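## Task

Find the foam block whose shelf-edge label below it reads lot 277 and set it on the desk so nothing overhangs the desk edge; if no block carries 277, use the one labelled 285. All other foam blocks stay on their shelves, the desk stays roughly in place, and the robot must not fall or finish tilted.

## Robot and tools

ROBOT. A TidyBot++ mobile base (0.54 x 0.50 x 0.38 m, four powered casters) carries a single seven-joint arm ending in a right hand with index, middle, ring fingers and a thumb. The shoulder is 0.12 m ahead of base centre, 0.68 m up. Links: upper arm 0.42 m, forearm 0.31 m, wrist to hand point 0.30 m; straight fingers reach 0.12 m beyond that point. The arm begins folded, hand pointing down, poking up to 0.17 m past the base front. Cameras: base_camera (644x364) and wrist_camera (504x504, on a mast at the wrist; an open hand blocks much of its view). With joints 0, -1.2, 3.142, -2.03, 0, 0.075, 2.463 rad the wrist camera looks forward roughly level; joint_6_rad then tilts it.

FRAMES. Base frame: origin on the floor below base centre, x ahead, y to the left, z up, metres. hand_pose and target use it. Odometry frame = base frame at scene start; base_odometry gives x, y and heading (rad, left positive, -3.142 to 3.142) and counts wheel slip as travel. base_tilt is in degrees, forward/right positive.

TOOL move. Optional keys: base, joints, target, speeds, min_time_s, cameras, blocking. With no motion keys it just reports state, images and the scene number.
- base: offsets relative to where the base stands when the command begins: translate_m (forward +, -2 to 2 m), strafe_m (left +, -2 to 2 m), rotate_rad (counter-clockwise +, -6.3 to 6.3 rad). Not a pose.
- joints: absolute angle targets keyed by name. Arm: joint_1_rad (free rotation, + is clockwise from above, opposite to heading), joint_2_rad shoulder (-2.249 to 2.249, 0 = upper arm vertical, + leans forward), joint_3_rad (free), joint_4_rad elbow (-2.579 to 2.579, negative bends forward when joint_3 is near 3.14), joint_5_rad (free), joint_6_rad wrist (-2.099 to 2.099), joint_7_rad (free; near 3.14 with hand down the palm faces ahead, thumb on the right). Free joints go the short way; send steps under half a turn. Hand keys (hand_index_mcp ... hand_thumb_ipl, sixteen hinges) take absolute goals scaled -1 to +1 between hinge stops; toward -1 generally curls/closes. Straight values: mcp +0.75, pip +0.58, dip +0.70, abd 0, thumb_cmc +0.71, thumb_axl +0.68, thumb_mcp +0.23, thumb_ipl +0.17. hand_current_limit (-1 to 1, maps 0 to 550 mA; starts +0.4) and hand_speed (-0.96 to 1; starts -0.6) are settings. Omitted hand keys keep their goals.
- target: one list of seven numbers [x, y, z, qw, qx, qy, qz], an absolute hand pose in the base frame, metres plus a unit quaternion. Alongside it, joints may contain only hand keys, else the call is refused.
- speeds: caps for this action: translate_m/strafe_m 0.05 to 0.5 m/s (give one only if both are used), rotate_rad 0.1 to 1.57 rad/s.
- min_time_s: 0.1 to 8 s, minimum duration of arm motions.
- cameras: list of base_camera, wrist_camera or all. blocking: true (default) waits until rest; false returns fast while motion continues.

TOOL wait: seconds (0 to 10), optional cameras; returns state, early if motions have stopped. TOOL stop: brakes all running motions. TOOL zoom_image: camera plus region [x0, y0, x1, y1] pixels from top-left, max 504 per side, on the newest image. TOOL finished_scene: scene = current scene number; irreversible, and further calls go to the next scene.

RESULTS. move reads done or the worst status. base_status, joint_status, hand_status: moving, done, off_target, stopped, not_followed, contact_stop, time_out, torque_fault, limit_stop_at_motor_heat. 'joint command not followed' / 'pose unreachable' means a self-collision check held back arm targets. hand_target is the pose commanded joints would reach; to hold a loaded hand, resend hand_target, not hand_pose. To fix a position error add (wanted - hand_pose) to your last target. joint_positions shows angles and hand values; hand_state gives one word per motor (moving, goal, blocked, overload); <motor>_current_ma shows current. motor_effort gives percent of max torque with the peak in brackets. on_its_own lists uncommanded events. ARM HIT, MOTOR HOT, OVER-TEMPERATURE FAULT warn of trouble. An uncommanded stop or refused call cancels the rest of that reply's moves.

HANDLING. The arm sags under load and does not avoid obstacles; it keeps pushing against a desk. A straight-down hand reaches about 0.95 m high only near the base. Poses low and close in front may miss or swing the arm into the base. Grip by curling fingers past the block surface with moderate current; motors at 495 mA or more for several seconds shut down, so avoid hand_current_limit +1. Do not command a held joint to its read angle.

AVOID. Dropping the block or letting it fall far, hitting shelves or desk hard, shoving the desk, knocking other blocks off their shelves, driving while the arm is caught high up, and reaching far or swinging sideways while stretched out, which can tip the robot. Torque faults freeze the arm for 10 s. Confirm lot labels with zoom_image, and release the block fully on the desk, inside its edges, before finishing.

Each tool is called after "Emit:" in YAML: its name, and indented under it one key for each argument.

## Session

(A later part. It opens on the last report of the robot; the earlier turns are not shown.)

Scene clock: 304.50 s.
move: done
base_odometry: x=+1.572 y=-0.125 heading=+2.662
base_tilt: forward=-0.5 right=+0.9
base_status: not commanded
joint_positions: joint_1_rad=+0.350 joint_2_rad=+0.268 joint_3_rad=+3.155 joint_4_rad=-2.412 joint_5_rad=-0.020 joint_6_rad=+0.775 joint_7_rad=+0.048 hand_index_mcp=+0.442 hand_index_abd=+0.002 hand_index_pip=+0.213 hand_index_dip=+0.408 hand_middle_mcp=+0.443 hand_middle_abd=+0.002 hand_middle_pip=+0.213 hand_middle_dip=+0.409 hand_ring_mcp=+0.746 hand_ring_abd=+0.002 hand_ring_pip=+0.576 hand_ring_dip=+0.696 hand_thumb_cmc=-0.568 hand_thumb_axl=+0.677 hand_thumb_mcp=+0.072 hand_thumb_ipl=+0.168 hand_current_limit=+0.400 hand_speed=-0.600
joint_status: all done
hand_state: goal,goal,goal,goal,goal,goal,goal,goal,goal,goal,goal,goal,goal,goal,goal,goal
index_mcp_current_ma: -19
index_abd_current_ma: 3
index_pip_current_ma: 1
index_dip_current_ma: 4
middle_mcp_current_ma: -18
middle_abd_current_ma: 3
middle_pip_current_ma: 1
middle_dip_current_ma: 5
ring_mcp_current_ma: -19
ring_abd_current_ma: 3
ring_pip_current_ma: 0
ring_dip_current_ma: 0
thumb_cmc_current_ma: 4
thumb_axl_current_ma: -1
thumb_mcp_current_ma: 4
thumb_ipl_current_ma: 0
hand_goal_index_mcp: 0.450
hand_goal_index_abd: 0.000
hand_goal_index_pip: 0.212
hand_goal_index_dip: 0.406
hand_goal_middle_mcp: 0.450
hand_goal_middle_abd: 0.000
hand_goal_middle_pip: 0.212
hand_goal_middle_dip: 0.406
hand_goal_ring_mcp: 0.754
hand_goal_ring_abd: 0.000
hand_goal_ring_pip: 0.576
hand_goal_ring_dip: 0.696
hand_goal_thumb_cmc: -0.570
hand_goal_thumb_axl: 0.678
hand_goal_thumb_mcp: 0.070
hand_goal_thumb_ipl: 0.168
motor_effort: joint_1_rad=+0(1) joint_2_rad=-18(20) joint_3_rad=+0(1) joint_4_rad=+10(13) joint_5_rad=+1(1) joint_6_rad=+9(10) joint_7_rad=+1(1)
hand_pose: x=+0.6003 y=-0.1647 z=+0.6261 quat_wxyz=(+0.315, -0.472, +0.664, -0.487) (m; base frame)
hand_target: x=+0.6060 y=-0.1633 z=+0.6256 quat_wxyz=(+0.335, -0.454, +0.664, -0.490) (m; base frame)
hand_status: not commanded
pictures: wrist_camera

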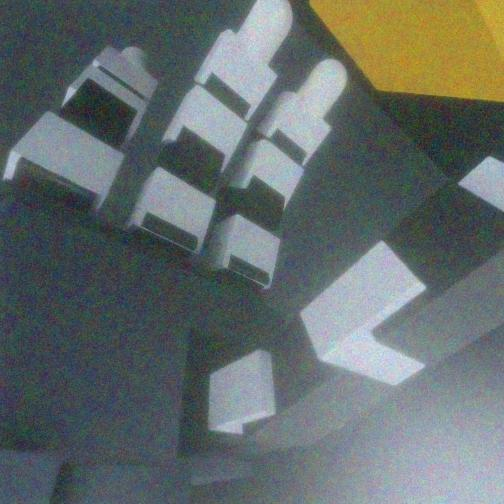

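Emit:
move:
  joints: {"joint_2_rad":0.34,"joint_4_rad":-2.445,"joint_6_rad":0.92}
  min_time_s: 1.5
  cameras: ["wrist_camera"]

Scene clock: 311.27 s.
move: done
base_odometry: x=+1.572 y=-0.125 heading=+2.662
base_tilt: forward=-0.5 right=+0.9
base_status: not commanded
joint_positions: joint_1_rad=+0.350 joint_2_rad=+0.306 joint_3_rad=+3.155 joint_4_rad=-2.427 joint_5_rad=-0.020 joint_6_rad=+0.835 joint_7_rad=+0.048 hand_index_mcp=+0.442 hand_index_abd=+0.002 hand_index_pip=+0.213 hand_index_dip=+0.408 hand_middle_mcp=+0.443 hand_middle_abd=+0.002 hand_middle_pip=+0.213 hand_middle_dip=+0.409 hand_ring_mcp=+0.746 hand_ring_abd=+0.002 hand_ring_pip=+0.576 hand_ring_dip=+0.696 hand_thumb_cmc=-0.568 hand_thumb_axl=+0.677 hand_thumb_mcp=+0.072 hand_thumb_ipl=+0.168 hand_current_limit=+0.400 hand_speed=-0.600
joint_status: all done
hand_state: goal,goal,goal,goal,goal,goal,goal,goal,goal,goal,goal,goal,goal,goal,goal,goal
index_mcp_current_ma: -19
index_abd_current_ma: 3
index_pip_current_ma: 1
index_dip_current_ma: 4
middle_mcp_current_ma: -18
middle_abd_current_ma: 3
middle_pip_current_ma: 1
middle_dip_current_ma: 5
ring_mcp_current_ma: -19
ring_abd_current_ma: 3
ring_pip_current_ma: 0
ring_dip_current_ma: 0
thumb_cmc_current_ma: 4
thumb_axl_current_ma: -1
thumb_mcp_current_ma: 4
thumb_ipl_current_ma: 0
hand_goal_index_mcp: 0.450
hand_goal_index_abd: 0.000
hand_goal_index_pip: 0.212
hand_goal_index_dip: 0.406
hand_goal_middle_mcp: 0.450
hand_goal_middle_abd: 0.000
hand_goal_middle_pip: 0.212
hand_goal_middle_dip: 0.406
hand_goal_ring_mcp: 0.754
hand_goal_ring_abd: 0.000
hand_goal_ring_pip: 0.576
hand_goal_ring_dip: 0.696
hand_goal_thumb_cmc: -0.570
hand_goal_thumb_axl: 0.678
hand_goal_thumb_mcp: 0.070
hand_goal_thumb_ipl: 0.168
motor_effort: joint_1_rad=+1(1) joint_2_rad=-20(20) joint_3_rad=+0(1) joint_4_rad=+10(11) joint_5_rad=+0(1) joint_6_rad=+9(10) joint_7_rad=+0(1)
hand_pose: x=+0.6016 y=-0.1655 z=+0.6162 quat_wxyz=(+0.316, -0.471, +0.663, -0.489) (m; base frame)
hand_target: x=+0.6068 y=-0.1636 z=+0.6151 quat_wxyz=(+0.336, -0.454, +0.663, -0.492) (m; base frame)
hand_status: not commanded
pictures: wrist_camera

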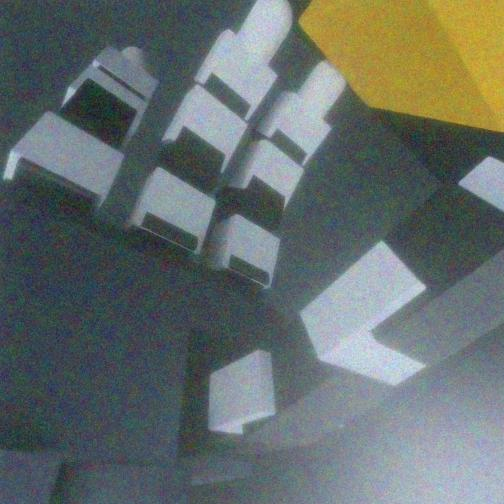

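Emit:
move:
  joints: {"joint_2_rad":0.375,"joint_4_rad":-2.46,"joint_6_rad":0.97}
  min_time_s: 1.5
  cameras: ["wrist_camera"]

Scene clock: 316.30 s.
move: done
base_odometry: x=+1.572 y=-0.125 heading=+2.662
base_tilt: forward=-0.5 right=+0.9
base_status: not commanded
joint_positions: joint_1_rad=+0.350 joint_2_rad=+0.341 joint_3_rad=+3.155 joint_4_rad=-2.442 joint_5_rad=-0.020 joint_6_rad=+0.885 joint_7_rad=+0.048 hand_index_mcp=+0.442 hand_index_abd=+0.002 hand_index_pip=+0.213 hand_index_dip=+0.408 hand_middle_mcp=+0.443 hand_middle_abd=+0.002 hand_middle_pip=+0.213 hand_middle_dip=+0.409 hand_ring_mcp=+0.746 hand_ring_abd=+0.002 hand_ring_pip=+0.576 hand_ring_dip=+0.696 hand_thumb_cmc=-0.568 hand_thumb_axl=+0.677 hand_thumb_mcp=+0.072 hand_thumb_ipl=+0.168 hand_current_limit=+0.400 hand_speed=-0.600
joint_status: all done
hand_state: goal,goal,goal,goal,goal,goal,goal,goal,goal,goal,goal,goal,goal,goal,goal,goal
index_mcp_current_ma: -19
index_abd_current_ma: 3
index_pip_current_ma: 1
index_dip_current_ma: 4
middle_mcp_current_ma: -18
middle_abd_current_ma: 3
middle_pip_current_ma: 1
middle_dip_current_ma: 5
ring_mcp_current_ma: -19
ring_abd_current_ma: 3
ring_pip_current_ma: 0
ring_dip_current_ma: 0
thumb_cmc_current_ma: 4
thumb_axl_current_ma: -1
thumb_mcp_current_ma: 4
thumb_ipl_current_ma: 0
hand_goal_index_mcp: 0.450
hand_goal_index_abd: 0.000
hand_goal_index_pip: 0.212
hand_goal_index_dip: 0.406
hand_goal_middle_mcp: 0.450
hand_goal_middle_abd: 0.000
hand_goal_middle_pip: 0.212
hand_goal_middle_dip: 0.406
hand_goal_ring_mcp: 0.754
hand_goal_ring_abd: 0.000
hand_goal_ring_pip: 0.576
hand_goal_ring_dip: 0.696
hand_goal_thumb_cmc: -0.570
hand_goal_thumb_axl: 0.678
hand_goal_thumb_mcp: 0.070
hand_goal_thumb_ipl: 0.168
motor_effort: joint_1_rad=+1(1) joint_2_rad=-19(21) joint_3_rad=+0(1) joint_4_rad=+9(11) joint_5_rad=+0(1) joint_6_rad=+9(10) joint_7_rad=+0(1)
hand_pose: x=+0.6009 y=-0.1655 z=+0.6056 quat_wxyz=(+0.315, -0.471, +0.662, -0.490) (m; base frame)
hand_target: x=+0.6058 y=-0.1632 z=+0.6049 quat_wxyz=(+0.336, -0.454, +0.663, -0.492) (m; base frame)
hand_status: not commanded
pictures: wrist_camera

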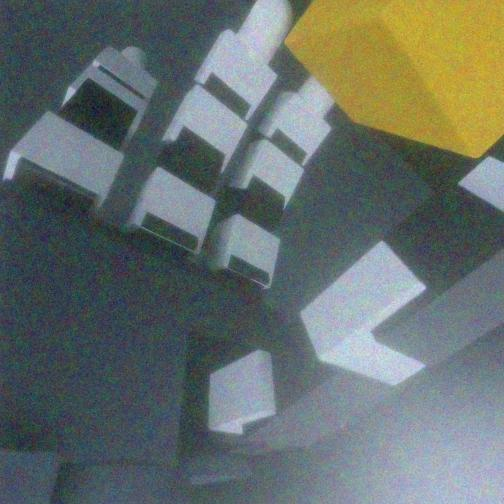

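Emit:
move:
  joints: {"hand_index_pip":-0.08,"hand_middle_pip":-0.08,"hand_thumb_mcp":-0.15}
  cameras: ["wrist_camera"]

Emit:
move:
  joints: {"hand_index_pip":-0.28,"hand_middle_pip":-0.28,"hand_thumb_mcp":-0.34,"hand_thumb_ipl":0.1}
  cameras: ["wrist_camera"]

Scene clock: 322.23 s.
move: off_target
base_odometry: x=+1.572 y=-0.125 heading=+2.662
base_tilt: forward=-0.5 right=+0.9
base_status: not commanded
joint_positions: joint_1_rad=+0.350 joint_2_rad=+0.341 joint_3_rad=+3.155 joint_4_rad=-2.442 joint_5_rad=-0.020 joint_6_rad=+0.886 joint_7_rad=+0.048 hand_index_mcp=+0.469 hand_index_abd=+0.002 hand_index_pip=-0.024 hand_index_dip=+0.415 hand_middle_mcp=+0.463 hand_middle_abd=-0.005 hand_middle_pip=-0.047 hand_middle_dip=+0.411 hand_ring_mcp=+0.746 hand_ring_abd=+0.002 hand_ring_pip=+0.576 hand_ring_dip=+0.696 hand_thumb_cmc=-0.568 hand_thumb_axl=+0.678 hand_thumb_mcp=-0.073 hand_thumb_ipl=+0.184 hand_current_limit=+0.400 hand_speed=-0.600
joint_status: hand_index_pip off_target (ended at -0.024, target -0.080); hand_middle_pip off_target (ended at -0.047, target -0.080); hand_thumb_mcp off_target (ended at -0.073, target -0.150)
hand_state: goal,goal,blocked,goal,goal,goal,blocked,goal,goal,goal,goal,goal,goal,goal,blocked,goal
index_mcp_current_ma: 59
index_abd_current_ma: 3
index_pip_current_ma: 194
index_dip_current_ma: 22
middle_mcp_current_ma: 38
middle_abd_current_ma: -8
middle_pip_current_ma: 104
middle_dip_current_ma: 11
ring_mcp_current_ma: -19
ring_abd_current_ma: 3
ring_pip_current_ma: 0
ring_dip_current_ma: 0
thumb_cmc_current_ma: 4
thumb_axl_current_ma: 0
thumb_mcp_current_ma: 385
thumb_ipl_current_ma: 64
hand_goal_index_mcp: 0.450
hand_goal_index_abd: 0.000
hand_goal_index_pip: -0.080
hand_goal_index_dip: 0.406
hand_goal_middle_mcp: 0.450
hand_goal_middle_abd: 0.000
hand_goal_middle_pip: -0.080
hand_goal_middle_dip: 0.406
hand_goal_ring_mcp: 0.754
hand_goal_ring_abd: 0.000
hand_goal_ring_pip: 0.576
hand_goal_ring_dip: 0.696
hand_goal_thumb_cmc: -0.570
hand_goal_thumb_axl: 0.678
hand_goal_thumb_mcp: -0.150
hand_goal_thumb_ipl: 0.168
motor_effort: joint_1_rad=+0(1) joint_2_rad=-20(20) joint_3_rad=+0(1) joint_4_rad=+9(10) joint_5_rad=+0(1) joint_6_rad=+9(9) joint_7_rad=+0(0)
hand_pose: x=+0.6010 y=-0.1656 z=+0.6059 quat_wxyz=(+0.316, -0.471, +0.662, -0.490) (m; base frame)
hand_target: x=+0.6058 y=-0.1632 z=+0.6049 quat_wxyz=(+0.336, -0.454, +0.663, -0.492) (m; base frame)
hand_status: not commanded
pictures: wrist_camera

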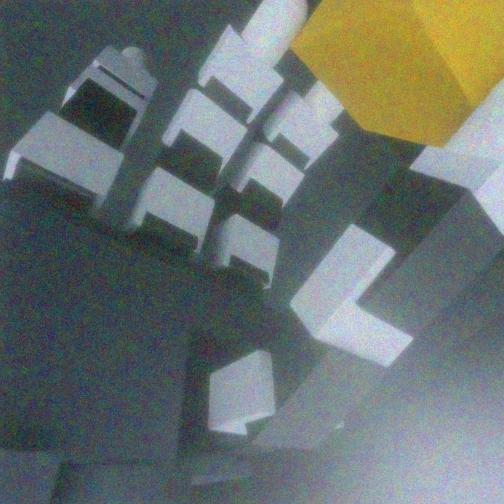

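Scene clock: 322.93 s.
move: off_target
base_odometry: x=+1.572 y=-0.125 heading=+2.662
base_tilt: forward=-0.5 right=+0.9
base_status: not commanded
joint_positions: joint_1_rad=+0.350 joint_2_rad=+0.341 joint_3_rad=+3.155 joint_4_rad=-2.442 joint_5_rad=-0.020 joint_6_rad=+0.887 joint_7_rad=+0.048 hand_index_mcp=+0.495 hand_index_abd=+0.012 hand_index_pip=-0.079 hand_index_dip=+0.423 hand_middle_mcp=+0.479 hand_middle_abd=-0.019 hand_middle_pip=-0.221 hand_middle_dip=+0.418 hand_ring_mcp=+0.746 hand_ring_abd=+0.002 hand_ring_pip=+0.576 hand_ring_dip=+0.696 hand_thumb_cmc=-0.562 hand_thumb_axl=+0.681 hand_thumb_mcp=-0.069 hand_thumb_ipl=+0.169 hand_current_limit=+0.400 hand_speed=-0.600
joint_status: hand_index_pip off_target (ended at -0.079, target -0.280); hand_middle_pip off_target (ended at -0.221, target -0.280); hand_thumb_mcp off_target (ended at -0.069, target -0.340); hand_thumb_ipl off_target (ended at +0.169, target +0.100)
hand_state: blocked,goal,blocked,goal,blocked,goal,blocked,goal,goal,goal,goal,goal,goal,goal,blocked,blocked
index_mcp_current_ma: 165
index_abd_current_ma: 26
index_pip_current_ma: 385
index_dip_current_ma: 47
middle_mcp_current_ma: 95
middle_abd_current_ma: -47
middle_pip_current_ma: 209
middle_dip_current_ma: 30
ring_mcp_current_ma: -19
ring_abd_current_ma: 3
ring_pip_current_ma: 0
ring_dip_current_ma: 0
thumb_cmc_current_ma: 20
thumb_axl_current_ma: 8
thumb_mcp_current_ma: 385
thumb_ipl_current_ma: 358
hand_goal_index_mcp: 0.450
hand_goal_index_abd: 0.000
hand_goal_index_pip: -0.280
hand_goal_index_dip: 0.406
hand_goal_middle_mcp: 0.450
hand_goal_middle_abd: 0.000
hand_goal_middle_pip: -0.280
hand_goal_middle_dip: 0.406
hand_goal_ring_mcp: 0.754
hand_goal_ring_abd: 0.000
hand_goal_ring_pip: 0.576
hand_goal_ring_dip: 0.696
hand_goal_thumb_cmc: -0.570
hand_goal_thumb_axl: 0.678
hand_goal_thumb_mcp: -0.340
hand_goal_thumb_ipl: 0.100
motor_effort: joint_1_rad=+0(1) joint_2_rad=-19(20) joint_3_rad=+0(1) joint_4_rad=+9(10) joint_5_rad=+0(1) joint_6_rad=+9(9) joint_7_rad=+0(1)
hand_pose: x=+0.6011 y=-0.1656 z=+0.6061 quat_wxyz=(+0.316, -0.471, +0.662, -0.490) (m; base frame)
hand_target: x=+0.6058 y=-0.1632 z=+0.6049 quat_wxyz=(+0.336, -0.454, +0.663, -0.492) (m; base frame)
hand_status: not commanded
pictures: wrist_camera

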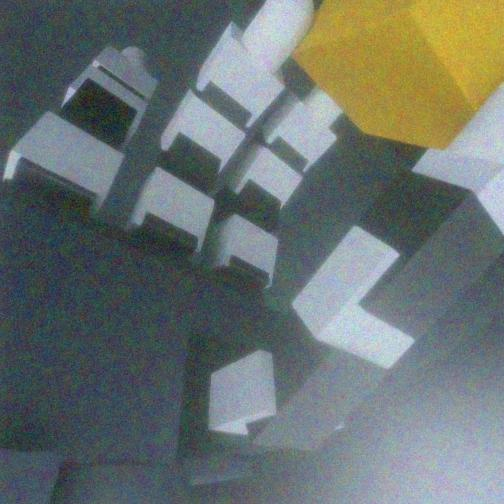

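Emit:
move:
  joints: {"joint_2_rad":0.22,"joint_4_rad":-2.39,"joint_6_rad":0.73}
  min_time_s: 2.5
  cameras: ["wrist_camera"]

Scene clock: 331.00 s.
move: done
base_odometry: x=+1.572 y=-0.125 heading=+2.662
base_tilt: forward=-0.5 right=+0.9
base_status: not commanded
joint_positions: joint_1_rad=+0.350 joint_2_rad=+0.261 joint_3_rad=+3.155 joint_4_rad=-2.407 joint_5_rad=-0.020 joint_6_rad=+0.811 joint_7_rad=+0.048 hand_index_mcp=+0.495 hand_index_abd=+0.012 hand_index_pip=-0.081 hand_index_dip=+0.423 hand_middle_mcp=+0.479 hand_middle_abd=-0.019 hand_middle_pip=-0.224 hand_middle_dip=+0.418 hand_ring_mcp=+0.746 hand_ring_abd=+0.002 hand_ring_pip=+0.576 hand_ring_dip=+0.696 hand_thumb_cmc=-0.561 hand_thumb_axl=+0.682 hand_thumb_mcp=-0.068 hand_thumb_ipl=+0.169 hand_current_limit=+0.400 hand_speed=-0.600
joint_status: all done
hand_state: blocked,goal,blocked,goal,blocked,goal,blocked,goal,goal,goal,goal,goal,goal,goal,blocked,blocked
index_mcp_current_ma: 165
index_abd_current_ma: 26
index_pip_current_ma: 385
index_dip_current_ma: 48
middle_mcp_current_ma: 95
middle_abd_current_ma: -47
middle_pip_current_ma: 198
middle_dip_current_ma: 30
ring_mcp_current_ma: -19
ring_abd_current_ma: 3
ring_pip_current_ma: 0
ring_dip_current_ma: 0
thumb_cmc_current_ma: 22
thumb_axl_current_ma: 9
thumb_mcp_current_ma: 385
thumb_ipl_current_ma: 358
hand_goal_index_mcp: 0.450
hand_goal_index_abd: 0.000
hand_goal_index_pip: -0.280
hand_goal_index_dip: 0.406
hand_goal_middle_mcp: 0.450
hand_goal_middle_abd: 0.000
hand_goal_middle_pip: -0.280
hand_goal_middle_dip: 0.406
hand_goal_ring_mcp: 0.754
hand_goal_ring_abd: 0.000
hand_goal_ring_pip: 0.576
hand_goal_ring_dip: 0.696
hand_goal_thumb_cmc: -0.570
hand_goal_thumb_axl: 0.678
hand_goal_thumb_mcp: -0.340
hand_goal_thumb_ipl: 0.100
motor_effort: joint_1_rad=+0(1) joint_2_rad=-19(21) joint_3_rad=+0(1) joint_4_rad=+10(11) joint_5_rad=+0(1) joint_6_rad=+9(10) joint_7_rad=+0(1)
hand_pose: x=+0.6084 y=-0.1679 z=+0.6409 quat_wxyz=(+0.326, -0.463, +0.653, -0.503) (m; base frame)
hand_target: x=+0.6054 y=-0.1631 z=+0.6488 quat_wxyz=(+0.333, -0.456, +0.666, -0.487) (m; base frame)
hand_status: not commanded
pictures: wrist_camera

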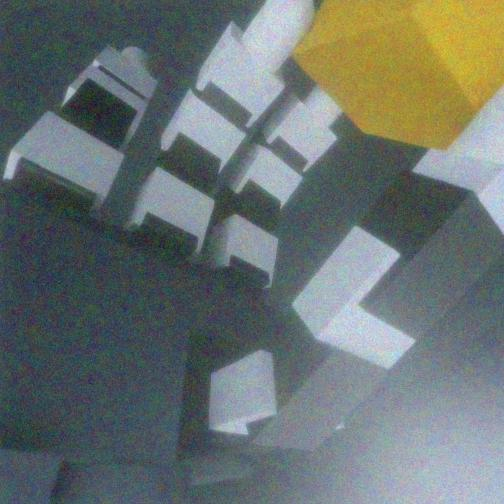

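Emit:
move:
  base: {"translate_m":-0.28}
  speeds: {"translate_m":0.15}
  cameras: ["wrist_camera"]

Emit:
move:
  joints: {"joint_2_rad":-0.6,"joint_4_rad":-2.40,"joint_6_rad":0.0,"joint_1_rad":0.2}
  min_time_s: 3.5
  cameras: ["all"]

Scene clock: 338.83 s.
move: done
base_odometry: x=+1.821 y=-0.254 heading=+2.662
base_tilt: forward=-0.5 right=+0.9
base_status: done
joint_positions: joint_1_rad=+0.350 joint_2_rad=+0.254 joint_3_rad=+3.155 joint_4_rad=-2.402 joint_5_rad=-0.020 joint_6_rad=+0.809 joint_7_rad=+0.048 hand_index_mcp=+0.496 hand_index_abd=+0.012 hand_index_pip=-0.083 hand_index_dip=+0.423 hand_middle_mcp=+0.479 hand_middle_abd=-0.019 hand_middle_pip=-0.225 hand_middle_dip=+0.418 hand_ring_mcp=+0.746 hand_ring_abd=+0.002 hand_ring_pip=+0.576 hand_ring_dip=+0.696 hand_thumb_cmc=-0.561 hand_thumb_axl=+0.682 hand_thumb_mcp=-0.066 hand_thumb_ipl=+0.169 hand_current_limit=+0.400 hand_speed=-0.600
joint_status: not commanded
hand_state: blocked,goal,blocked,goal,blocked,goal,blocked,goal,goal,goal,goal,goal,goal,goal,blocked,blocked
index_mcp_current_ma: 165
index_abd_current_ma: 26
index_pip_current_ma: 385
index_dip_current_ma: 48
middle_mcp_current_ma: 95
middle_abd_current_ma: -47
middle_pip_current_ma: 191
middle_dip_current_ma: 30
ring_mcp_current_ma: -20
ring_abd_current_ma: 3
ring_pip_current_ma: 0
ring_dip_current_ma: 0
thumb_cmc_current_ma: 23
thumb_axl_current_ma: 9
thumb_mcp_current_ma: 385
thumb_ipl_current_ma: 358
hand_goal_index_mcp: 0.450
hand_goal_index_abd: 0.000
hand_goal_index_pip: -0.280
hand_goal_index_dip: 0.406
hand_goal_middle_mcp: 0.450
hand_goal_middle_abd: 0.000
hand_goal_middle_pip: -0.280
hand_goal_middle_dip: 0.406
hand_goal_ring_mcp: 0.754
hand_goal_ring_abd: 0.000
hand_goal_ring_pip: 0.576
hand_goal_ring_dip: 0.696
hand_goal_thumb_cmc: -0.570
hand_goal_thumb_axl: 0.678
hand_goal_thumb_mcp: -0.340
hand_goal_thumb_ipl: 0.100
motor_effort: joint_1_rad=+1(2) joint_2_rad=-18(21) joint_3_rad=+1(1) joint_4_rad=+11(12) joint_5_rad=+1(1) joint_6_rad=+9(9) joint_7_rad=+0(1)
hand_pose: x=+0.6104 y=-0.1690 z=+0.6461 quat_wxyz=(+0.328, -0.461, +0.651, -0.506) (m; base frame)
hand_target: x=+0.6054 y=-0.1631 z=+0.6488 quat_wxyz=(+0.333, -0.456, +0.666, -0.487) (m; base frame)
hand_status: not commanded
pictures: wrist_camera

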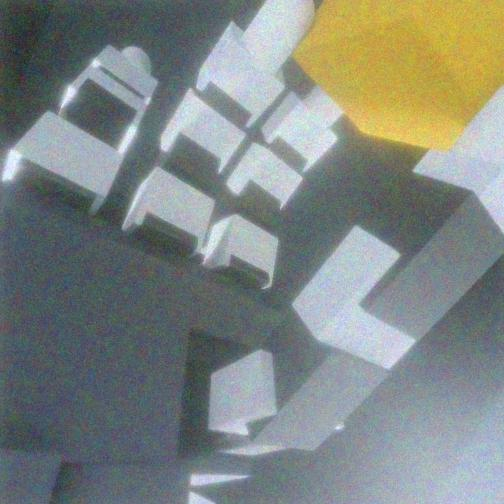

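Scene clock: 342.90 s.
move: done
base_odometry: x=+1.821 y=-0.254 heading=+2.662
base_tilt: forward=-0.5 right=+0.9
base_status: not commanded
joint_positions: joint_1_rad=+0.227 joint_2_rad=-0.581 joint_3_rad=+3.155 joint_4_rad=-2.402 joint_5_rad=-0.020 joint_6_rad=+0.082 joint_7_rad=+0.048 hand_index_mcp=+0.496 hand_index_abd=+0.012 hand_index_pip=-0.084 hand_index_dip=+0.423 hand_middle_mcp=+0.479 hand_middle_abd=-0.019 hand_middle_pip=-0.227 hand_middle_dip=+0.418 hand_ring_mcp=+0.746 hand_ring_abd=+0.002 hand_ring_pip=+0.576 hand_ring_dip=+0.696 hand_thumb_cmc=-0.561 hand_thumb_axl=+0.682 hand_thumb_mcp=-0.066 hand_thumb_ipl=+0.169 hand_current_limit=+0.400 hand_speed=-0.600
joint_status: all done
hand_state: blocked,goal,blocked,goal,blocked,goal,blocked,goal,goal,goal,goal,goal,goal,goal,blocked,blocked
index_mcp_current_ma: 165
index_abd_current_ma: 26
index_pip_current_ma: 385
index_dip_current_ma: 48
middle_mcp_current_ma: 95
middle_abd_current_ma: -47
middle_pip_current_ma: 186
middle_dip_current_ma: 30
ring_mcp_current_ma: -20
ring_abd_current_ma: 3
ring_pip_current_ma: 0
ring_dip_current_ma: 0
thumb_cmc_current_ma: 23
thumb_axl_current_ma: 9
thumb_mcp_current_ma: 385
thumb_ipl_current_ma: 358
hand_goal_index_mcp: 0.450
hand_goal_index_abd: 0.000
hand_goal_index_pip: -0.280
hand_goal_index_dip: 0.406
hand_goal_middle_mcp: 0.450
hand_goal_middle_abd: 0.000
hand_goal_middle_pip: -0.280
hand_goal_middle_dip: 0.406
hand_goal_ring_mcp: 0.754
hand_goal_ring_abd: 0.000
hand_goal_ring_pip: 0.576
hand_goal_ring_dip: 0.696
hand_goal_thumb_cmc: -0.570
hand_goal_thumb_axl: 0.678
hand_goal_thumb_mcp: -0.340
hand_goal_thumb_ipl: 0.100
motor_effort: joint_1_rad=+0(2) joint_2_rad=-1(21) joint_3_rad=+1(1) joint_4_rad=+18(19) joint_5_rad=+1(1) joint_6_rad=+9(10) joint_7_rad=+0(1)
hand_pose: x=+0.4704 y=-0.0644 z=+0.8211 quat_wxyz=(+0.393, -0.479, +0.596, -0.511) (m; base frame)
hand_target: x=+0.4597 y=-0.0447 z=+0.8064 quat_wxyz=(+0.393, -0.496, +0.607, -0.481) (m; base frame)
hand_status: not commanded
pictures: base_camera, wrist_camera

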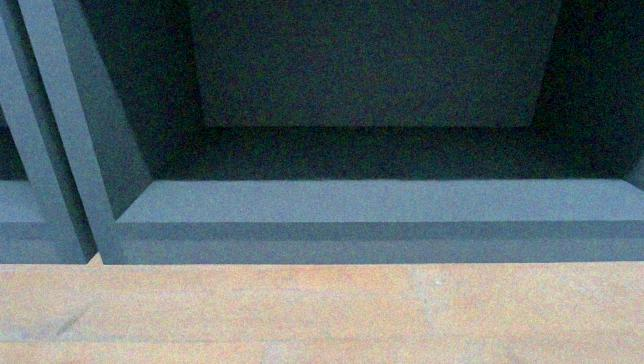

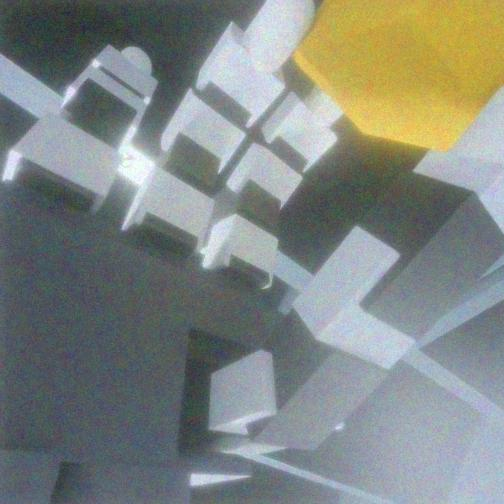

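Emit:
move:
  base: {"translate_m":0.09}
  speeds: {"translate_m":0.1}
  joints: {"joint_1_rad":0.0,"joint_2_rad":-0.8,"joint_4_rad":-1.3,"joint_6_rad":-1.05}
  min_time_s: 3
  cameras: ["wrist_camera"]

Emit:
move:
  base: {"strafe_m":-1.6}
  speeds: {"strafe_m":0.4}
  cameras: ["base_camera"]

Scene clock: 356.93 s.
move: done
base_odometry: x=+1.741 y=-0.213 heading=+2.662
base_tilt: forward=-0.5 right=+0.9
base_status: done
joint_positions: joint_1_rad=+0.027 joint_2_rad=-0.780 joint_3_rad=+3.155 joint_4_rad=-1.313 joint_5_rad=-0.020 joint_6_rad=-0.967 joint_7_rad=+0.046 hand_index_mcp=+0.496 hand_index_abd=+0.012 hand_index_pip=-0.089 hand_index_dip=+0.423 hand_middle_mcp=+0.479 hand_middle_abd=-0.019 hand_middle_pip=-0.231 hand_middle_dip=+0.418 hand_ring_mcp=+0.736 hand_ring_abd=-0.003 hand_ring_pip=+0.569 hand_ring_dip=+0.692 hand_thumb_cmc=-0.561 hand_thumb_axl=+0.682 hand_thumb_mcp=-0.062 hand_thumb_ipl=+0.169 hand_current_limit=+0.400 hand_speed=-0.600
joint_status: all done
hand_state: blocked,goal,blocked,goal,blocked,goal,blocked,goal,goal,goal,goal,goal,goal,goal,blocked,blocked
index_mcp_current_ma: 166
index_abd_current_ma: 26
index_pip_current_ma: 385
index_dip_current_ma: 49
middle_mcp_current_ma: 95
middle_abd_current_ma: -47
middle_pip_current_ma: 167
middle_dip_current_ma: 30
ring_mcp_current_ma: -54
ring_abd_current_ma: -5
ring_pip_current_ma: -17
ring_dip_current_ma: -8
thumb_cmc_current_ma: 23
thumb_axl_current_ma: 9
thumb_mcp_current_ma: 385
thumb_ipl_current_ma: 358
hand_goal_index_mcp: 0.450
hand_goal_index_abd: 0.000
hand_goal_index_pip: -0.280
hand_goal_index_dip: 0.406
hand_goal_middle_mcp: 0.450
hand_goal_middle_abd: 0.000
hand_goal_middle_pip: -0.280
hand_goal_middle_dip: 0.406
hand_goal_ring_mcp: 0.754
hand_goal_ring_abd: 0.000
hand_goal_ring_pip: 0.576
hand_goal_ring_dip: 0.696
hand_goal_thumb_cmc: -0.570
hand_goal_thumb_axl: 0.678
hand_goal_thumb_mcp: -0.340
hand_goal_thumb_ipl: 0.100
motor_effort: joint_1_rad=+0(3) joint_2_rad=+10(13) joint_3_rad=+1(2) joint_4_rad=+12(25) joint_5_rad=+0(1) joint_6_rad=+10(16) joint_7_rad=+0(1)
hand_pose: x=+0.2899 y=+0.0152 z=+1.1877 quat_wxyz=(+0.505, -0.483, +0.481, -0.529) (m; base frame)
hand_target: x=+0.2710 y=+0.0239 z=+1.1721 quat_wxyz=(+0.505, -0.495, +0.495, -0.505) (m; base frame)
hand_status: not commanded
pictures: wrist_camera

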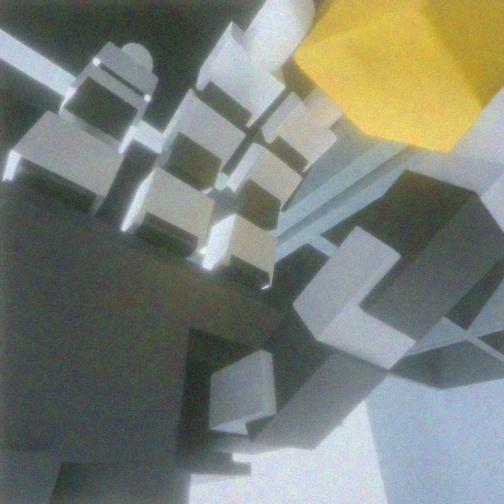

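Scene clock: 362.13 s.
move: done
base_odometry: x=+2.480 y=+1.207 heading=+2.662
base_tilt: forward=-0.5 right=+0.9
base_status: done
joint_positions: joint_1_rad=+0.021 joint_2_rad=-0.781 joint_3_rad=+3.153 joint_4_rad=-1.313 joint_5_rad=-0.020 joint_6_rad=-0.969 joint_7_rad=+0.046 hand_index_mcp=+0.496 hand_index_abd=+0.012 hand_index_pip=-0.090 hand_index_dip=+0.423 hand_middle_mcp=+0.479 hand_middle_abd=-0.019 hand_middle_pip=-0.231 hand_middle_dip=+0.418 hand_ring_mcp=+0.736 hand_ring_abd=-0.002 hand_ring_pip=+0.569 hand_ring_dip=+0.692 hand_thumb_cmc=-0.561 hand_thumb_axl=+0.682 hand_thumb_mcp=-0.062 hand_thumb_ipl=+0.169 hand_current_limit=+0.400 hand_speed=-0.600
joint_status: not commanded
hand_state: blocked,goal,blocked,goal,blocked,goal,blocked,goal,goal,goal,goal,goal,goal,goal,blocked,blocked
index_mcp_current_ma: 166
index_abd_current_ma: 27
index_pip_current_ma: 385
index_dip_current_ma: 49
middle_mcp_current_ma: 95
middle_abd_current_ma: -47
middle_pip_current_ma: 165
middle_dip_current_ma: 30
ring_mcp_current_ma: -53
ring_abd_current_ma: -3
ring_pip_current_ma: -17
ring_dip_current_ma: -8
thumb_cmc_current_ma: 24
thumb_axl_current_ma: 9
thumb_mcp_current_ma: 385
thumb_ipl_current_ma: 358
hand_goal_index_mcp: 0.450
hand_goal_index_abd: 0.000
hand_goal_index_pip: -0.280
hand_goal_index_dip: 0.406
hand_goal_middle_mcp: 0.450
hand_goal_middle_abd: 0.000
hand_goal_middle_pip: -0.280
hand_goal_middle_dip: 0.406
hand_goal_ring_mcp: 0.754
hand_goal_ring_abd: 0.000
hand_goal_ring_pip: 0.576
hand_goal_ring_dip: 0.696
hand_goal_thumb_cmc: -0.570
hand_goal_thumb_axl: 0.678
hand_goal_thumb_mcp: -0.340
hand_goal_thumb_ipl: 0.100
motor_effort: joint_1_rad=+0(2) joint_2_rad=+9(12) joint_3_rad=+1(3) joint_4_rad=+12(13) joint_5_rad=+0(1) joint_6_rad=+10(10) joint_7_rad=+0(1)
hand_pose: x=+0.2892 y=+0.0174 z=+1.1874 quat_wxyz=(+0.507, -0.486, +0.479, -0.527) (m; base frame)
hand_target: x=+0.2710 y=+0.0239 z=+1.1721 quat_wxyz=(+0.505, -0.495, +0.495, -0.505) (m; base frame)
hand_status: not commanded
pictures: base_camera

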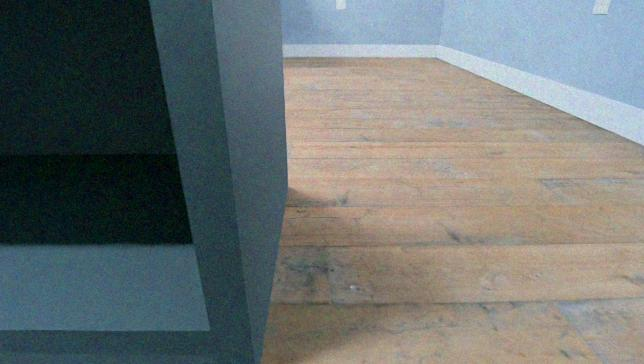

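Emit:
move:
  base: {"strafe_m":-0.41}
  speeds: {"strafe_m":0.3}
  cameras: ["base_camera"]

Emit:
move:
  base: {"translate_m":1.3}
  speeds: {"translate_m":0.4}
  cameras: ["base_camera","wrist_camera"]

Scene clock: 367.17 s.
move: done
base_odometry: x=+2.669 y=+1.571 heading=+2.661
base_tilt: forward=-0.5 right=+0.9
base_status: done
joint_positions: joint_1_rad=+0.019 joint_2_rad=-0.781 joint_3_rad=+3.152 joint_4_rad=-1.313 joint_5_rad=-0.020 joint_6_rad=-0.969 joint_7_rad=+0.046 hand_index_mcp=+0.496 hand_index_abd=+0.012 hand_index_pip=-0.090 hand_index_dip=+0.423 hand_middle_mcp=+0.479 hand_middle_abd=-0.019 hand_middle_pip=-0.232 hand_middle_dip=+0.418 hand_ring_mcp=+0.736 hand_ring_abd=-0.002 hand_ring_pip=+0.569 hand_ring_dip=+0.692 hand_thumb_cmc=-0.561 hand_thumb_axl=+0.682 hand_thumb_mcp=-0.062 hand_thumb_ipl=+0.169 hand_current_limit=+0.400 hand_speed=-0.600
joint_status: not commanded
hand_state: blocked,goal,blocked,goal,blocked,goal,blocked,goal,goal,goal,goal,goal,goal,goal,blocked,blocked
index_mcp_current_ma: 166
index_abd_current_ma: 28
index_pip_current_ma: 385
index_dip_current_ma: 49
middle_mcp_current_ma: 95
middle_abd_current_ma: -47
middle_pip_current_ma: 165
middle_dip_current_ma: 30
ring_mcp_current_ma: -53
ring_abd_current_ma: -3
ring_pip_current_ma: -17
ring_dip_current_ma: -8
thumb_cmc_current_ma: 24
thumb_axl_current_ma: 9
thumb_mcp_current_ma: 385
thumb_ipl_current_ma: 358
hand_goal_index_mcp: 0.450
hand_goal_index_abd: 0.000
hand_goal_index_pip: -0.280
hand_goal_index_dip: 0.406
hand_goal_middle_mcp: 0.450
hand_goal_middle_abd: 0.000
hand_goal_middle_pip: -0.280
hand_goal_middle_dip: 0.406
hand_goal_ring_mcp: 0.754
hand_goal_ring_abd: 0.000
hand_goal_ring_pip: 0.576
hand_goal_ring_dip: 0.696
hand_goal_thumb_cmc: -0.570
hand_goal_thumb_axl: 0.678
hand_goal_thumb_mcp: -0.340
hand_goal_thumb_ipl: 0.100
motor_effort: joint_1_rad=+0(1) joint_2_rad=+9(11) joint_3_rad=+1(3) joint_4_rad=+12(13) joint_5_rad=+0(1) joint_6_rad=+9(10) joint_7_rad=+0(1)
hand_pose: x=+0.2891 y=+0.0181 z=+1.1874 quat_wxyz=(+0.507, -0.486, +0.478, -0.527) (m; base frame)
hand_target: x=+0.2710 y=+0.0239 z=+1.1721 quat_wxyz=(+0.505, -0.495, +0.495, -0.505) (m; base frame)
hand_status: not commanded
pictures: base_camera

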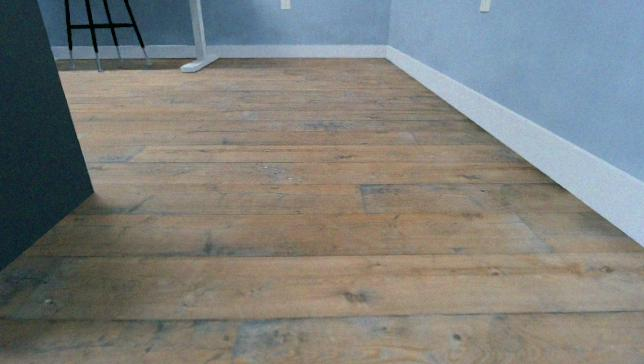

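Scene clock: 371.53 s.
move: done
base_odometry: x=+1.516 y=+2.171 heading=+2.661
base_tilt: forward=-0.5 right=+0.9
base_status: done
joint_positions: joint_1_rad=+0.019 joint_2_rad=-0.789 joint_3_rad=+3.152 joint_4_rad=-1.311 joint_5_rad=-0.020 joint_6_rad=-0.970 joint_7_rad=+0.046 hand_index_mcp=+0.496 hand_index_abd=+0.012 hand_index_pip=-0.091 hand_index_dip=+0.423 hand_middle_mcp=+0.479 hand_middle_abd=-0.019 hand_middle_pip=-0.232 hand_middle_dip=+0.418 hand_ring_mcp=+0.736 hand_ring_abd=-0.002 hand_ring_pip=+0.569 hand_ring_dip=+0.692 hand_thumb_cmc=-0.561 hand_thumb_axl=+0.682 hand_thumb_mcp=-0.062 hand_thumb_ipl=+0.169 hand_current_limit=+0.400 hand_speed=-0.600
joint_status: not commanded
hand_state: blocked,goal,blocked,goal,blocked,goal,blocked,goal,goal,goal,goal,goal,goal,goal,blocked,blocked
index_mcp_current_ma: 166
index_abd_current_ma: 28
index_pip_current_ma: 385
index_dip_current_ma: 49
middle_mcp_current_ma: 95
middle_abd_current_ma: -47
middle_pip_current_ma: 162
middle_dip_current_ma: 30
ring_mcp_current_ma: -53
ring_abd_current_ma: -3
ring_pip_current_ma: -17
ring_dip_current_ma: -8
thumb_cmc_current_ma: 24
thumb_axl_current_ma: 9
thumb_mcp_current_ma: 385
thumb_ipl_current_ma: 358
hand_goal_index_mcp: 0.450
hand_goal_index_abd: 0.000
hand_goal_index_pip: -0.280
hand_goal_index_dip: 0.406
hand_goal_middle_mcp: 0.450
hand_goal_middle_abd: 0.000
hand_goal_middle_pip: -0.280
hand_goal_middle_dip: 0.406
hand_goal_ring_mcp: 0.754
hand_goal_ring_abd: 0.000
hand_goal_ring_pip: 0.576
hand_goal_ring_dip: 0.696
hand_goal_thumb_cmc: -0.570
hand_goal_thumb_axl: 0.678
hand_goal_thumb_mcp: -0.340
hand_goal_thumb_ipl: 0.100
motor_effort: joint_1_rad=+0(1) joint_2_rad=+10(12) joint_3_rad=+1(1) joint_4_rad=+12(13) joint_5_rad=+0(1) joint_6_rad=+10(10) joint_7_rad=+0(1)
hand_pose: x=+0.2850 y=+0.0181 z=+1.1892 quat_wxyz=(+0.509, -0.484, +0.476, -0.529) (m; base frame)
hand_target: x=+0.2710 y=+0.0239 z=+1.1721 quat_wxyz=(+0.505, -0.495, +0.495, -0.505) (m; base frame)
hand_status: not commanded
pictures: base_camera, wrist_camera

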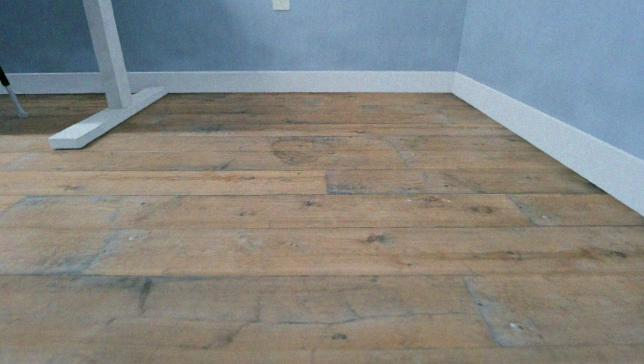

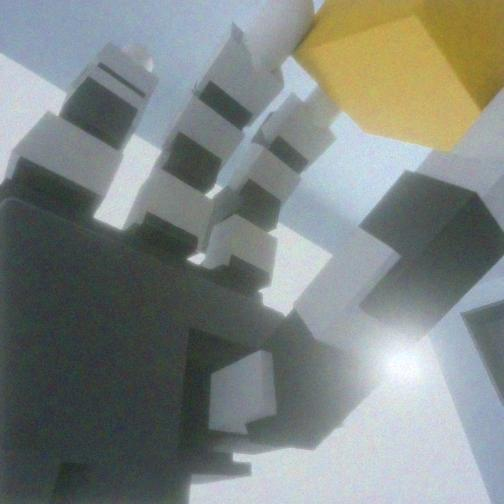

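Emit:
move:
  base: {"translate_m":0.3,"strafe_m":0.93}
  speeds: {"translate_m":0.38}
  joints: {"joint_2_rad":-0.1,"joint_4_rad":-1.0,"joint_6_rad":-1.72}
  min_time_s: 3
  cameras: ["base_camera","wrist_camera"]

Emit:
zoom_image:
  camera: "wrist_camera"
  region: [0, 0, 300, 300]

Scene clock: 378.63 s.
move: done
base_odometry: x=+0.820 y=+1.485 heading=+2.661
base_tilt: forward=-0.5 right=+0.9
base_status: done
joint_positions: joint_1_rad=+0.017 joint_2_rad=-0.111 joint_3_rad=+3.151 joint_4_rad=-1.017 joint_5_rad=-0.020 joint_6_rad=-1.644 joint_7_rad=+0.046 hand_index_mcp=+0.499 hand_index_abd=+0.012 hand_index_pip=-0.091 hand_index_dip=+0.423 hand_middle_mcp=+0.481 hand_middle_abd=-0.019 hand_middle_pip=-0.232 hand_middle_dip=+0.418 hand_ring_mcp=+0.740 hand_ring_abd=-0.002 hand_ring_pip=+0.570 hand_ring_dip=+0.692 hand_thumb_cmc=-0.561 hand_thumb_axl=+0.682 hand_thumb_mcp=-0.062 hand_thumb_ipl=+0.165 hand_current_limit=+0.400 hand_speed=-0.600
joint_status: all done
hand_state: blocked,goal,blocked,goal,blocked,goal,blocked,goal,goal,goal,goal,goal,goal,goal,blocked,blocked
index_mcp_current_ma: 179
index_abd_current_ma: 28
index_pip_current_ma: 385
index_dip_current_ma: 49
middle_mcp_current_ma: 103
middle_abd_current_ma: -47
middle_pip_current_ma: 162
middle_dip_current_ma: 30
ring_mcp_current_ma: -41
ring_abd_current_ma: -3
ring_pip_current_ma: -15
ring_dip_current_ma: -8
thumb_cmc_current_ma: 24
thumb_axl_current_ma: 9
thumb_mcp_current_ma: 385
thumb_ipl_current_ma: 336
hand_goal_index_mcp: 0.450
hand_goal_index_abd: 0.000
hand_goal_index_pip: -0.280
hand_goal_index_dip: 0.406
hand_goal_middle_mcp: 0.450
hand_goal_middle_abd: 0.000
hand_goal_middle_pip: -0.280
hand_goal_middle_dip: 0.406
hand_goal_ring_mcp: 0.754
hand_goal_ring_abd: 0.000
hand_goal_ring_pip: 0.576
hand_goal_ring_dip: 0.696
hand_goal_thumb_cmc: -0.570
hand_goal_thumb_axl: 0.678
hand_goal_thumb_mcp: -0.340
hand_goal_thumb_ipl: 0.100
motor_effort: joint_1_rad=+0(2) joint_2_rad=-10(13) joint_3_rad=+0(2) joint_4_rad=+13(15) joint_5_rad=+0(1) joint_6_rad=+5(11) joint_7_rad=+0(1)
hand_pose: x=+0.4171 y=+0.0178 z=+0.9960 quat_wxyz=(+0.206, -0.685, +0.668, -0.206) (m; base frame)
hand_target: x=+0.3998 y=+0.0239 z=+0.9922 quat_wxyz=(+0.182, -0.683, +0.683, -0.182) (m; base frame)
hand_status: not commanded
pictures: base_camera, wrist_camera

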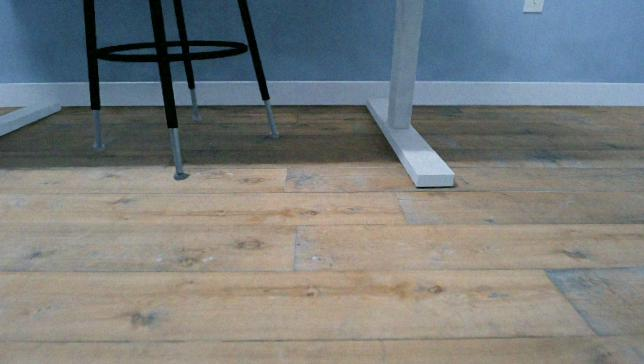

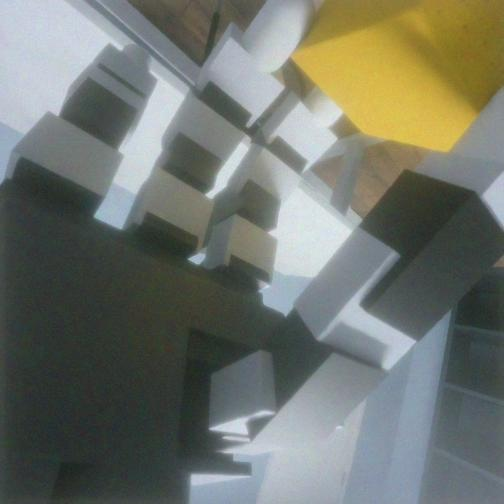

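Scaled by 1.680 from the camera's 504x504 image, which has a finer 720x720 frame.

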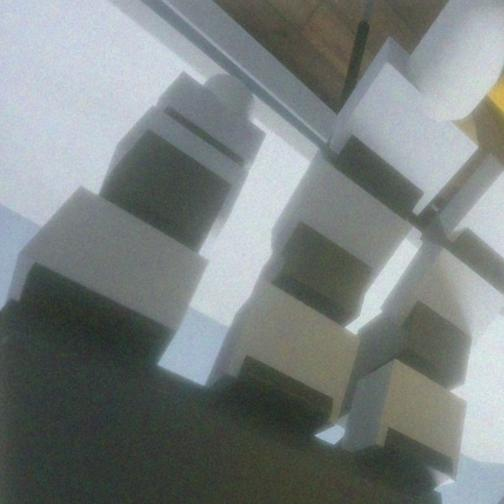

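Emit:
move:
  base: {"translate_m":0.46}
  speeds: {"translate_m":0.25}
  cameras: ["base_camera"]

Emit:
move:
  joints: {"joint_2_rad":0.0,"joint_4_rad":-1.70,"joint_6_rad":-0.25}
  min_time_s: 3.5
  cameras: ["wrist_camera"]

Scene clock: 387.67 s.
move: done
base_odometry: x=+0.412 y=+1.698 heading=+2.661
base_tilt: forward=-0.5 right=+0.9
base_status: done
joint_positions: joint_1_rad=+0.017 joint_2_rad=-0.106 joint_3_rad=+3.151 joint_4_rad=-1.016 joint_5_rad=-0.020 joint_6_rad=-1.649 joint_7_rad=+0.046 hand_index_mcp=+0.499 hand_index_abd=+0.012 hand_index_pip=-0.091 hand_index_dip=+0.423 hand_middle_mcp=+0.481 hand_middle_abd=-0.019 hand_middle_pip=-0.232 hand_middle_dip=+0.418 hand_ring_mcp=+0.741 hand_ring_abd=-0.002 hand_ring_pip=+0.570 hand_ring_dip=+0.692 hand_thumb_cmc=-0.561 hand_thumb_axl=+0.682 hand_thumb_mcp=-0.062 hand_thumb_ipl=+0.165 hand_current_limit=+0.400 hand_speed=-0.600
joint_status: not commanded
hand_state: blocked,goal,blocked,goal,blocked,goal,blocked,goal,goal,goal,goal,goal,goal,goal,blocked,blocked
index_mcp_current_ma: 180
index_abd_current_ma: 28
index_pip_current_ma: 385
index_dip_current_ma: 49
middle_mcp_current_ma: 104
middle_abd_current_ma: -47
middle_pip_current_ma: 162
middle_dip_current_ma: 30
ring_mcp_current_ma: -37
ring_abd_current_ma: -3
ring_pip_current_ma: -14
ring_dip_current_ma: -8
thumb_cmc_current_ma: 24
thumb_axl_current_ma: 9
thumb_mcp_current_ma: 385
thumb_ipl_current_ma: 334
hand_goal_index_mcp: 0.450
hand_goal_index_abd: 0.000
hand_goal_index_pip: -0.280
hand_goal_index_dip: 0.406
hand_goal_middle_mcp: 0.450
hand_goal_middle_abd: 0.000
hand_goal_middle_pip: -0.280
hand_goal_middle_dip: 0.406
hand_goal_ring_mcp: 0.754
hand_goal_ring_abd: 0.000
hand_goal_ring_pip: 0.576
hand_goal_ring_dip: 0.696
hand_goal_thumb_cmc: -0.570
hand_goal_thumb_axl: 0.678
hand_goal_thumb_mcp: -0.340
hand_goal_thumb_ipl: 0.100
motor_effort: joint_1_rad=+0(1) joint_2_rad=-9(13) joint_3_rad=+1(1) joint_4_rad=+13(14) joint_5_rad=+0(1) joint_6_rad=+5(6) joint_7_rad=+0(1)
hand_pose: x=+0.4171 y=+0.0178 z=+0.9948 quat_wxyz=(+0.203, -0.686, +0.668, -0.204) (m; base frame)
hand_target: x=+0.3998 y=+0.0239 z=+0.9922 quat_wxyz=(+0.182, -0.683, +0.683, -0.182) (m; base frame)
hand_status: not commanded
pictures: base_camera

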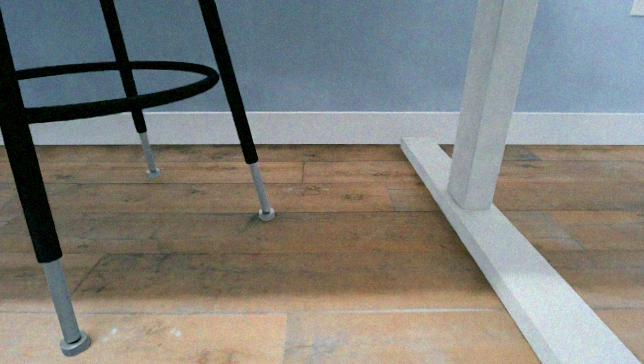

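Scene clock: 391.83 s.
move: done
base_odometry: x=+0.412 y=+1.698 heading=+2.661
base_tilt: forward=-0.5 right=+0.9
base_status: not commanded
joint_positions: joint_1_rad=+0.017 joint_2_rad=-0.029 joint_3_rad=+3.151 joint_4_rad=-1.681 joint_5_rad=-0.020 joint_6_rad=-0.336 joint_7_rad=+0.046 hand_index_mcp=+0.499 hand_index_abd=+0.012 hand_index_pip=-0.091 hand_index_dip=+0.423 hand_middle_mcp=+0.481 hand_middle_abd=-0.019 hand_middle_pip=-0.232 hand_middle_dip=+0.418 hand_ring_mcp=+0.741 hand_ring_abd=-0.002 hand_ring_pip=+0.570 hand_ring_dip=+0.692 hand_thumb_cmc=-0.561 hand_thumb_axl=+0.682 hand_thumb_mcp=-0.062 hand_thumb_ipl=+0.165 hand_current_limit=+0.400 hand_speed=-0.600
joint_status: all done
hand_state: blocked,goal,blocked,goal,blocked,goal,blocked,goal,goal,goal,goal,goal,goal,goal,blocked,blocked
index_mcp_current_ma: 180
index_abd_current_ma: 28
index_pip_current_ma: 385
index_dip_current_ma: 49
middle_mcp_current_ma: 104
middle_abd_current_ma: -47
middle_pip_current_ma: 162
middle_dip_current_ma: 30
ring_mcp_current_ma: -37
ring_abd_current_ma: -3
ring_pip_current_ma: -14
ring_dip_current_ma: -8
thumb_cmc_current_ma: 24
thumb_axl_current_ma: 9
thumb_mcp_current_ma: 385
thumb_ipl_current_ma: 334
hand_goal_index_mcp: 0.450
hand_goal_index_abd: 0.000
hand_goal_index_pip: -0.280
hand_goal_index_dip: 0.406
hand_goal_middle_mcp: 0.450
hand_goal_middle_abd: 0.000
hand_goal_middle_pip: -0.280
hand_goal_middle_dip: 0.406
hand_goal_ring_mcp: 0.754
hand_goal_ring_abd: 0.000
hand_goal_ring_pip: 0.576
hand_goal_ring_dip: 0.696
hand_goal_thumb_cmc: -0.570
hand_goal_thumb_axl: 0.678
hand_goal_thumb_mcp: -0.340
hand_goal_thumb_ipl: 0.100
motor_effort: joint_1_rad=+1(1) joint_2_rad=-16(18) joint_3_rad=+1(1) joint_4_rad=+18(19) joint_5_rad=+0(1) joint_6_rad=+9(9) joint_7_rad=+0(1)
hand_pose: x=+0.6615 y=+0.0092 z=+0.8762 quat_wxyz=(+0.377, -0.594, +0.592, -0.394) (m; base frame)
hand_target: x=+0.6793 y=+0.0238 z=+0.8715 quat_wxyz=(+0.397, -0.585, +0.585, -0.397) (m; base frame)
hand_status: not commanded
pictures: wrist_camera

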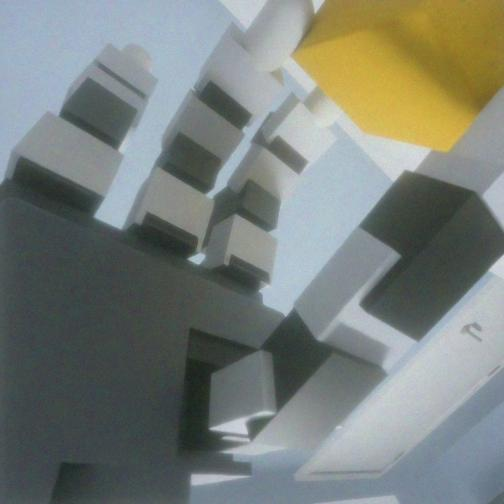

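Emit:
move:
  joints: {"joint_2_rad":0.03,"joint_4_rad":-1.87,"joint_6_rad":-0.01}
  min_time_s: 2

Emit:
move:
  joints: {"joint_2_rad":0.045,"joint_4_rad":-1.95,"joint_6_rad":0.07}
  min_time_s: 1.5
  cameras: ["wrist_camera"]

Scene clock: 398.30 s.
move: done
base_odometry: x=+0.412 y=+1.698 heading=+2.661
base_tilt: forward=-0.5 right=+0.9
base_status: not commanded
joint_positions: joint_1_rad=+0.017 joint_2_rad=-0.001 joint_3_rad=+3.151 joint_4_rad=-1.850 joint_5_rad=-0.020 joint_6_rad=-0.096 joint_7_rad=+0.046 hand_index_mcp=+0.499 hand_index_abd=+0.012 hand_index_pip=-0.092 hand_index_dip=+0.423 hand_middle_mcp=+0.481 hand_middle_abd=-0.019 hand_middle_pip=-0.232 hand_middle_dip=+0.418 hand_ring_mcp=+0.741 hand_ring_abd=-0.002 hand_ring_pip=+0.570 hand_ring_dip=+0.692 hand_thumb_cmc=-0.561 hand_thumb_axl=+0.682 hand_thumb_mcp=-0.062 hand_thumb_ipl=+0.165 hand_current_limit=+0.400 hand_speed=-0.600
joint_status: all done
hand_state: blocked,goal,blocked,goal,blocked,goal,blocked,goal,goal,goal,goal,goal,goal,goal,blocked,blocked
index_mcp_current_ma: 180
index_abd_current_ma: 28
index_pip_current_ma: 385
index_dip_current_ma: 49
middle_mcp_current_ma: 104
middle_abd_current_ma: -47
middle_pip_current_ma: 162
middle_dip_current_ma: 30
ring_mcp_current_ma: -37
ring_abd_current_ma: -3
ring_pip_current_ma: -14
ring_dip_current_ma: -8
thumb_cmc_current_ma: 24
thumb_axl_current_ma: 9
thumb_mcp_current_ma: 385
thumb_ipl_current_ma: 334
hand_goal_index_mcp: 0.450
hand_goal_index_abd: 0.000
hand_goal_index_pip: -0.280
hand_goal_index_dip: 0.406
hand_goal_middle_mcp: 0.450
hand_goal_middle_abd: 0.000
hand_goal_middle_pip: -0.280
hand_goal_middle_dip: 0.406
hand_goal_ring_mcp: 0.754
hand_goal_ring_abd: 0.000
hand_goal_ring_pip: 0.576
hand_goal_ring_dip: 0.696
hand_goal_thumb_cmc: -0.570
hand_goal_thumb_axl: 0.678
hand_goal_thumb_mcp: -0.340
hand_goal_thumb_ipl: 0.100
motor_effort: joint_1_rad=+0(1) joint_2_rad=-18(19) joint_3_rad=+0(1) joint_4_rad=+17(19) joint_5_rad=+0(1) joint_6_rad=+9(10) joint_7_rad=+0(1)
hand_pose: x=+0.6705 y=+0.0077 z=+0.8262 quat_wxyz=(+0.388, -0.584, +0.584, -0.408) (m; base frame)
hand_target: x=+0.6851 y=+0.0238 z=+0.8203 quat_wxyz=(+0.408, -0.577, +0.577, -0.409) (m; base frame)
hand_status: not commanded
pictures: none

Scene clock: 400.10 s.
move: done
base_odometry: x=+0.412 y=+1.698 heading=+2.661
base_tilt: forward=-0.5 right=+0.9
base_status: not commanded
joint_positions: joint_1_rad=+0.017 joint_2_rad=+0.013 joint_3_rad=+3.151 joint_4_rad=-1.930 joint_5_rad=-0.020 joint_6_rad=-0.016 joint_7_rad=+0.046 hand_index_mcp=+0.499 hand_index_abd=+0.012 hand_index_pip=-0.092 hand_index_dip=+0.423 hand_middle_mcp=+0.481 hand_middle_abd=-0.019 hand_middle_pip=-0.232 hand_middle_dip=+0.418 hand_ring_mcp=+0.741 hand_ring_abd=-0.002 hand_ring_pip=+0.570 hand_ring_dip=+0.692 hand_thumb_cmc=-0.561 hand_thumb_axl=+0.682 hand_thumb_mcp=-0.062 hand_thumb_ipl=+0.165 hand_current_limit=+0.400 hand_speed=-0.600
joint_status: all done
hand_state: blocked,goal,blocked,goal,blocked,goal,blocked,goal,goal,goal,goal,goal,goal,goal,blocked,blocked
index_mcp_current_ma: 180
index_abd_current_ma: 28
index_pip_current_ma: 385
index_dip_current_ma: 49
middle_mcp_current_ma: 104
middle_abd_current_ma: -47
middle_pip_current_ma: 162
middle_dip_current_ma: 30
ring_mcp_current_ma: -37
ring_abd_current_ma: -3
ring_pip_current_ma: -14
ring_dip_current_ma: -8
thumb_cmc_current_ma: 24
thumb_axl_current_ma: 9
thumb_mcp_current_ma: 385
thumb_ipl_current_ma: 334
hand_goal_index_mcp: 0.450
hand_goal_index_abd: 0.000
hand_goal_index_pip: -0.280
hand_goal_index_dip: 0.406
hand_goal_middle_mcp: 0.450
hand_goal_middle_abd: 0.000
hand_goal_middle_pip: -0.280
hand_goal_middle_dip: 0.406
hand_goal_ring_mcp: 0.754
hand_goal_ring_abd: 0.000
hand_goal_ring_pip: 0.576
hand_goal_ring_dip: 0.696
hand_goal_thumb_cmc: -0.570
hand_goal_thumb_axl: 0.678
hand_goal_thumb_mcp: -0.340
hand_goal_thumb_ipl: 0.100
motor_effort: joint_1_rad=+0(1) joint_2_rad=-17(19) joint_3_rad=+0(1) joint_4_rad=+16(19) joint_5_rad=+0(1) joint_6_rad=+9(10) joint_7_rad=+0(0)
hand_pose: x=+0.6645 y=+0.0074 z=+0.7948 quat_wxyz=(+0.384, -0.587, +0.587, -0.404) (m; base frame)
hand_target: x=+0.6777 y=+0.0238 z=+0.7885 quat_wxyz=(+0.404, -0.580, +0.580, -0.404) (m; base frame)
hand_status: not commanded
pictures: wrist_camera

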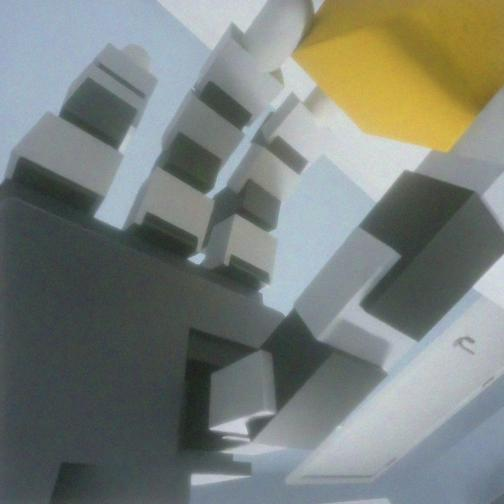

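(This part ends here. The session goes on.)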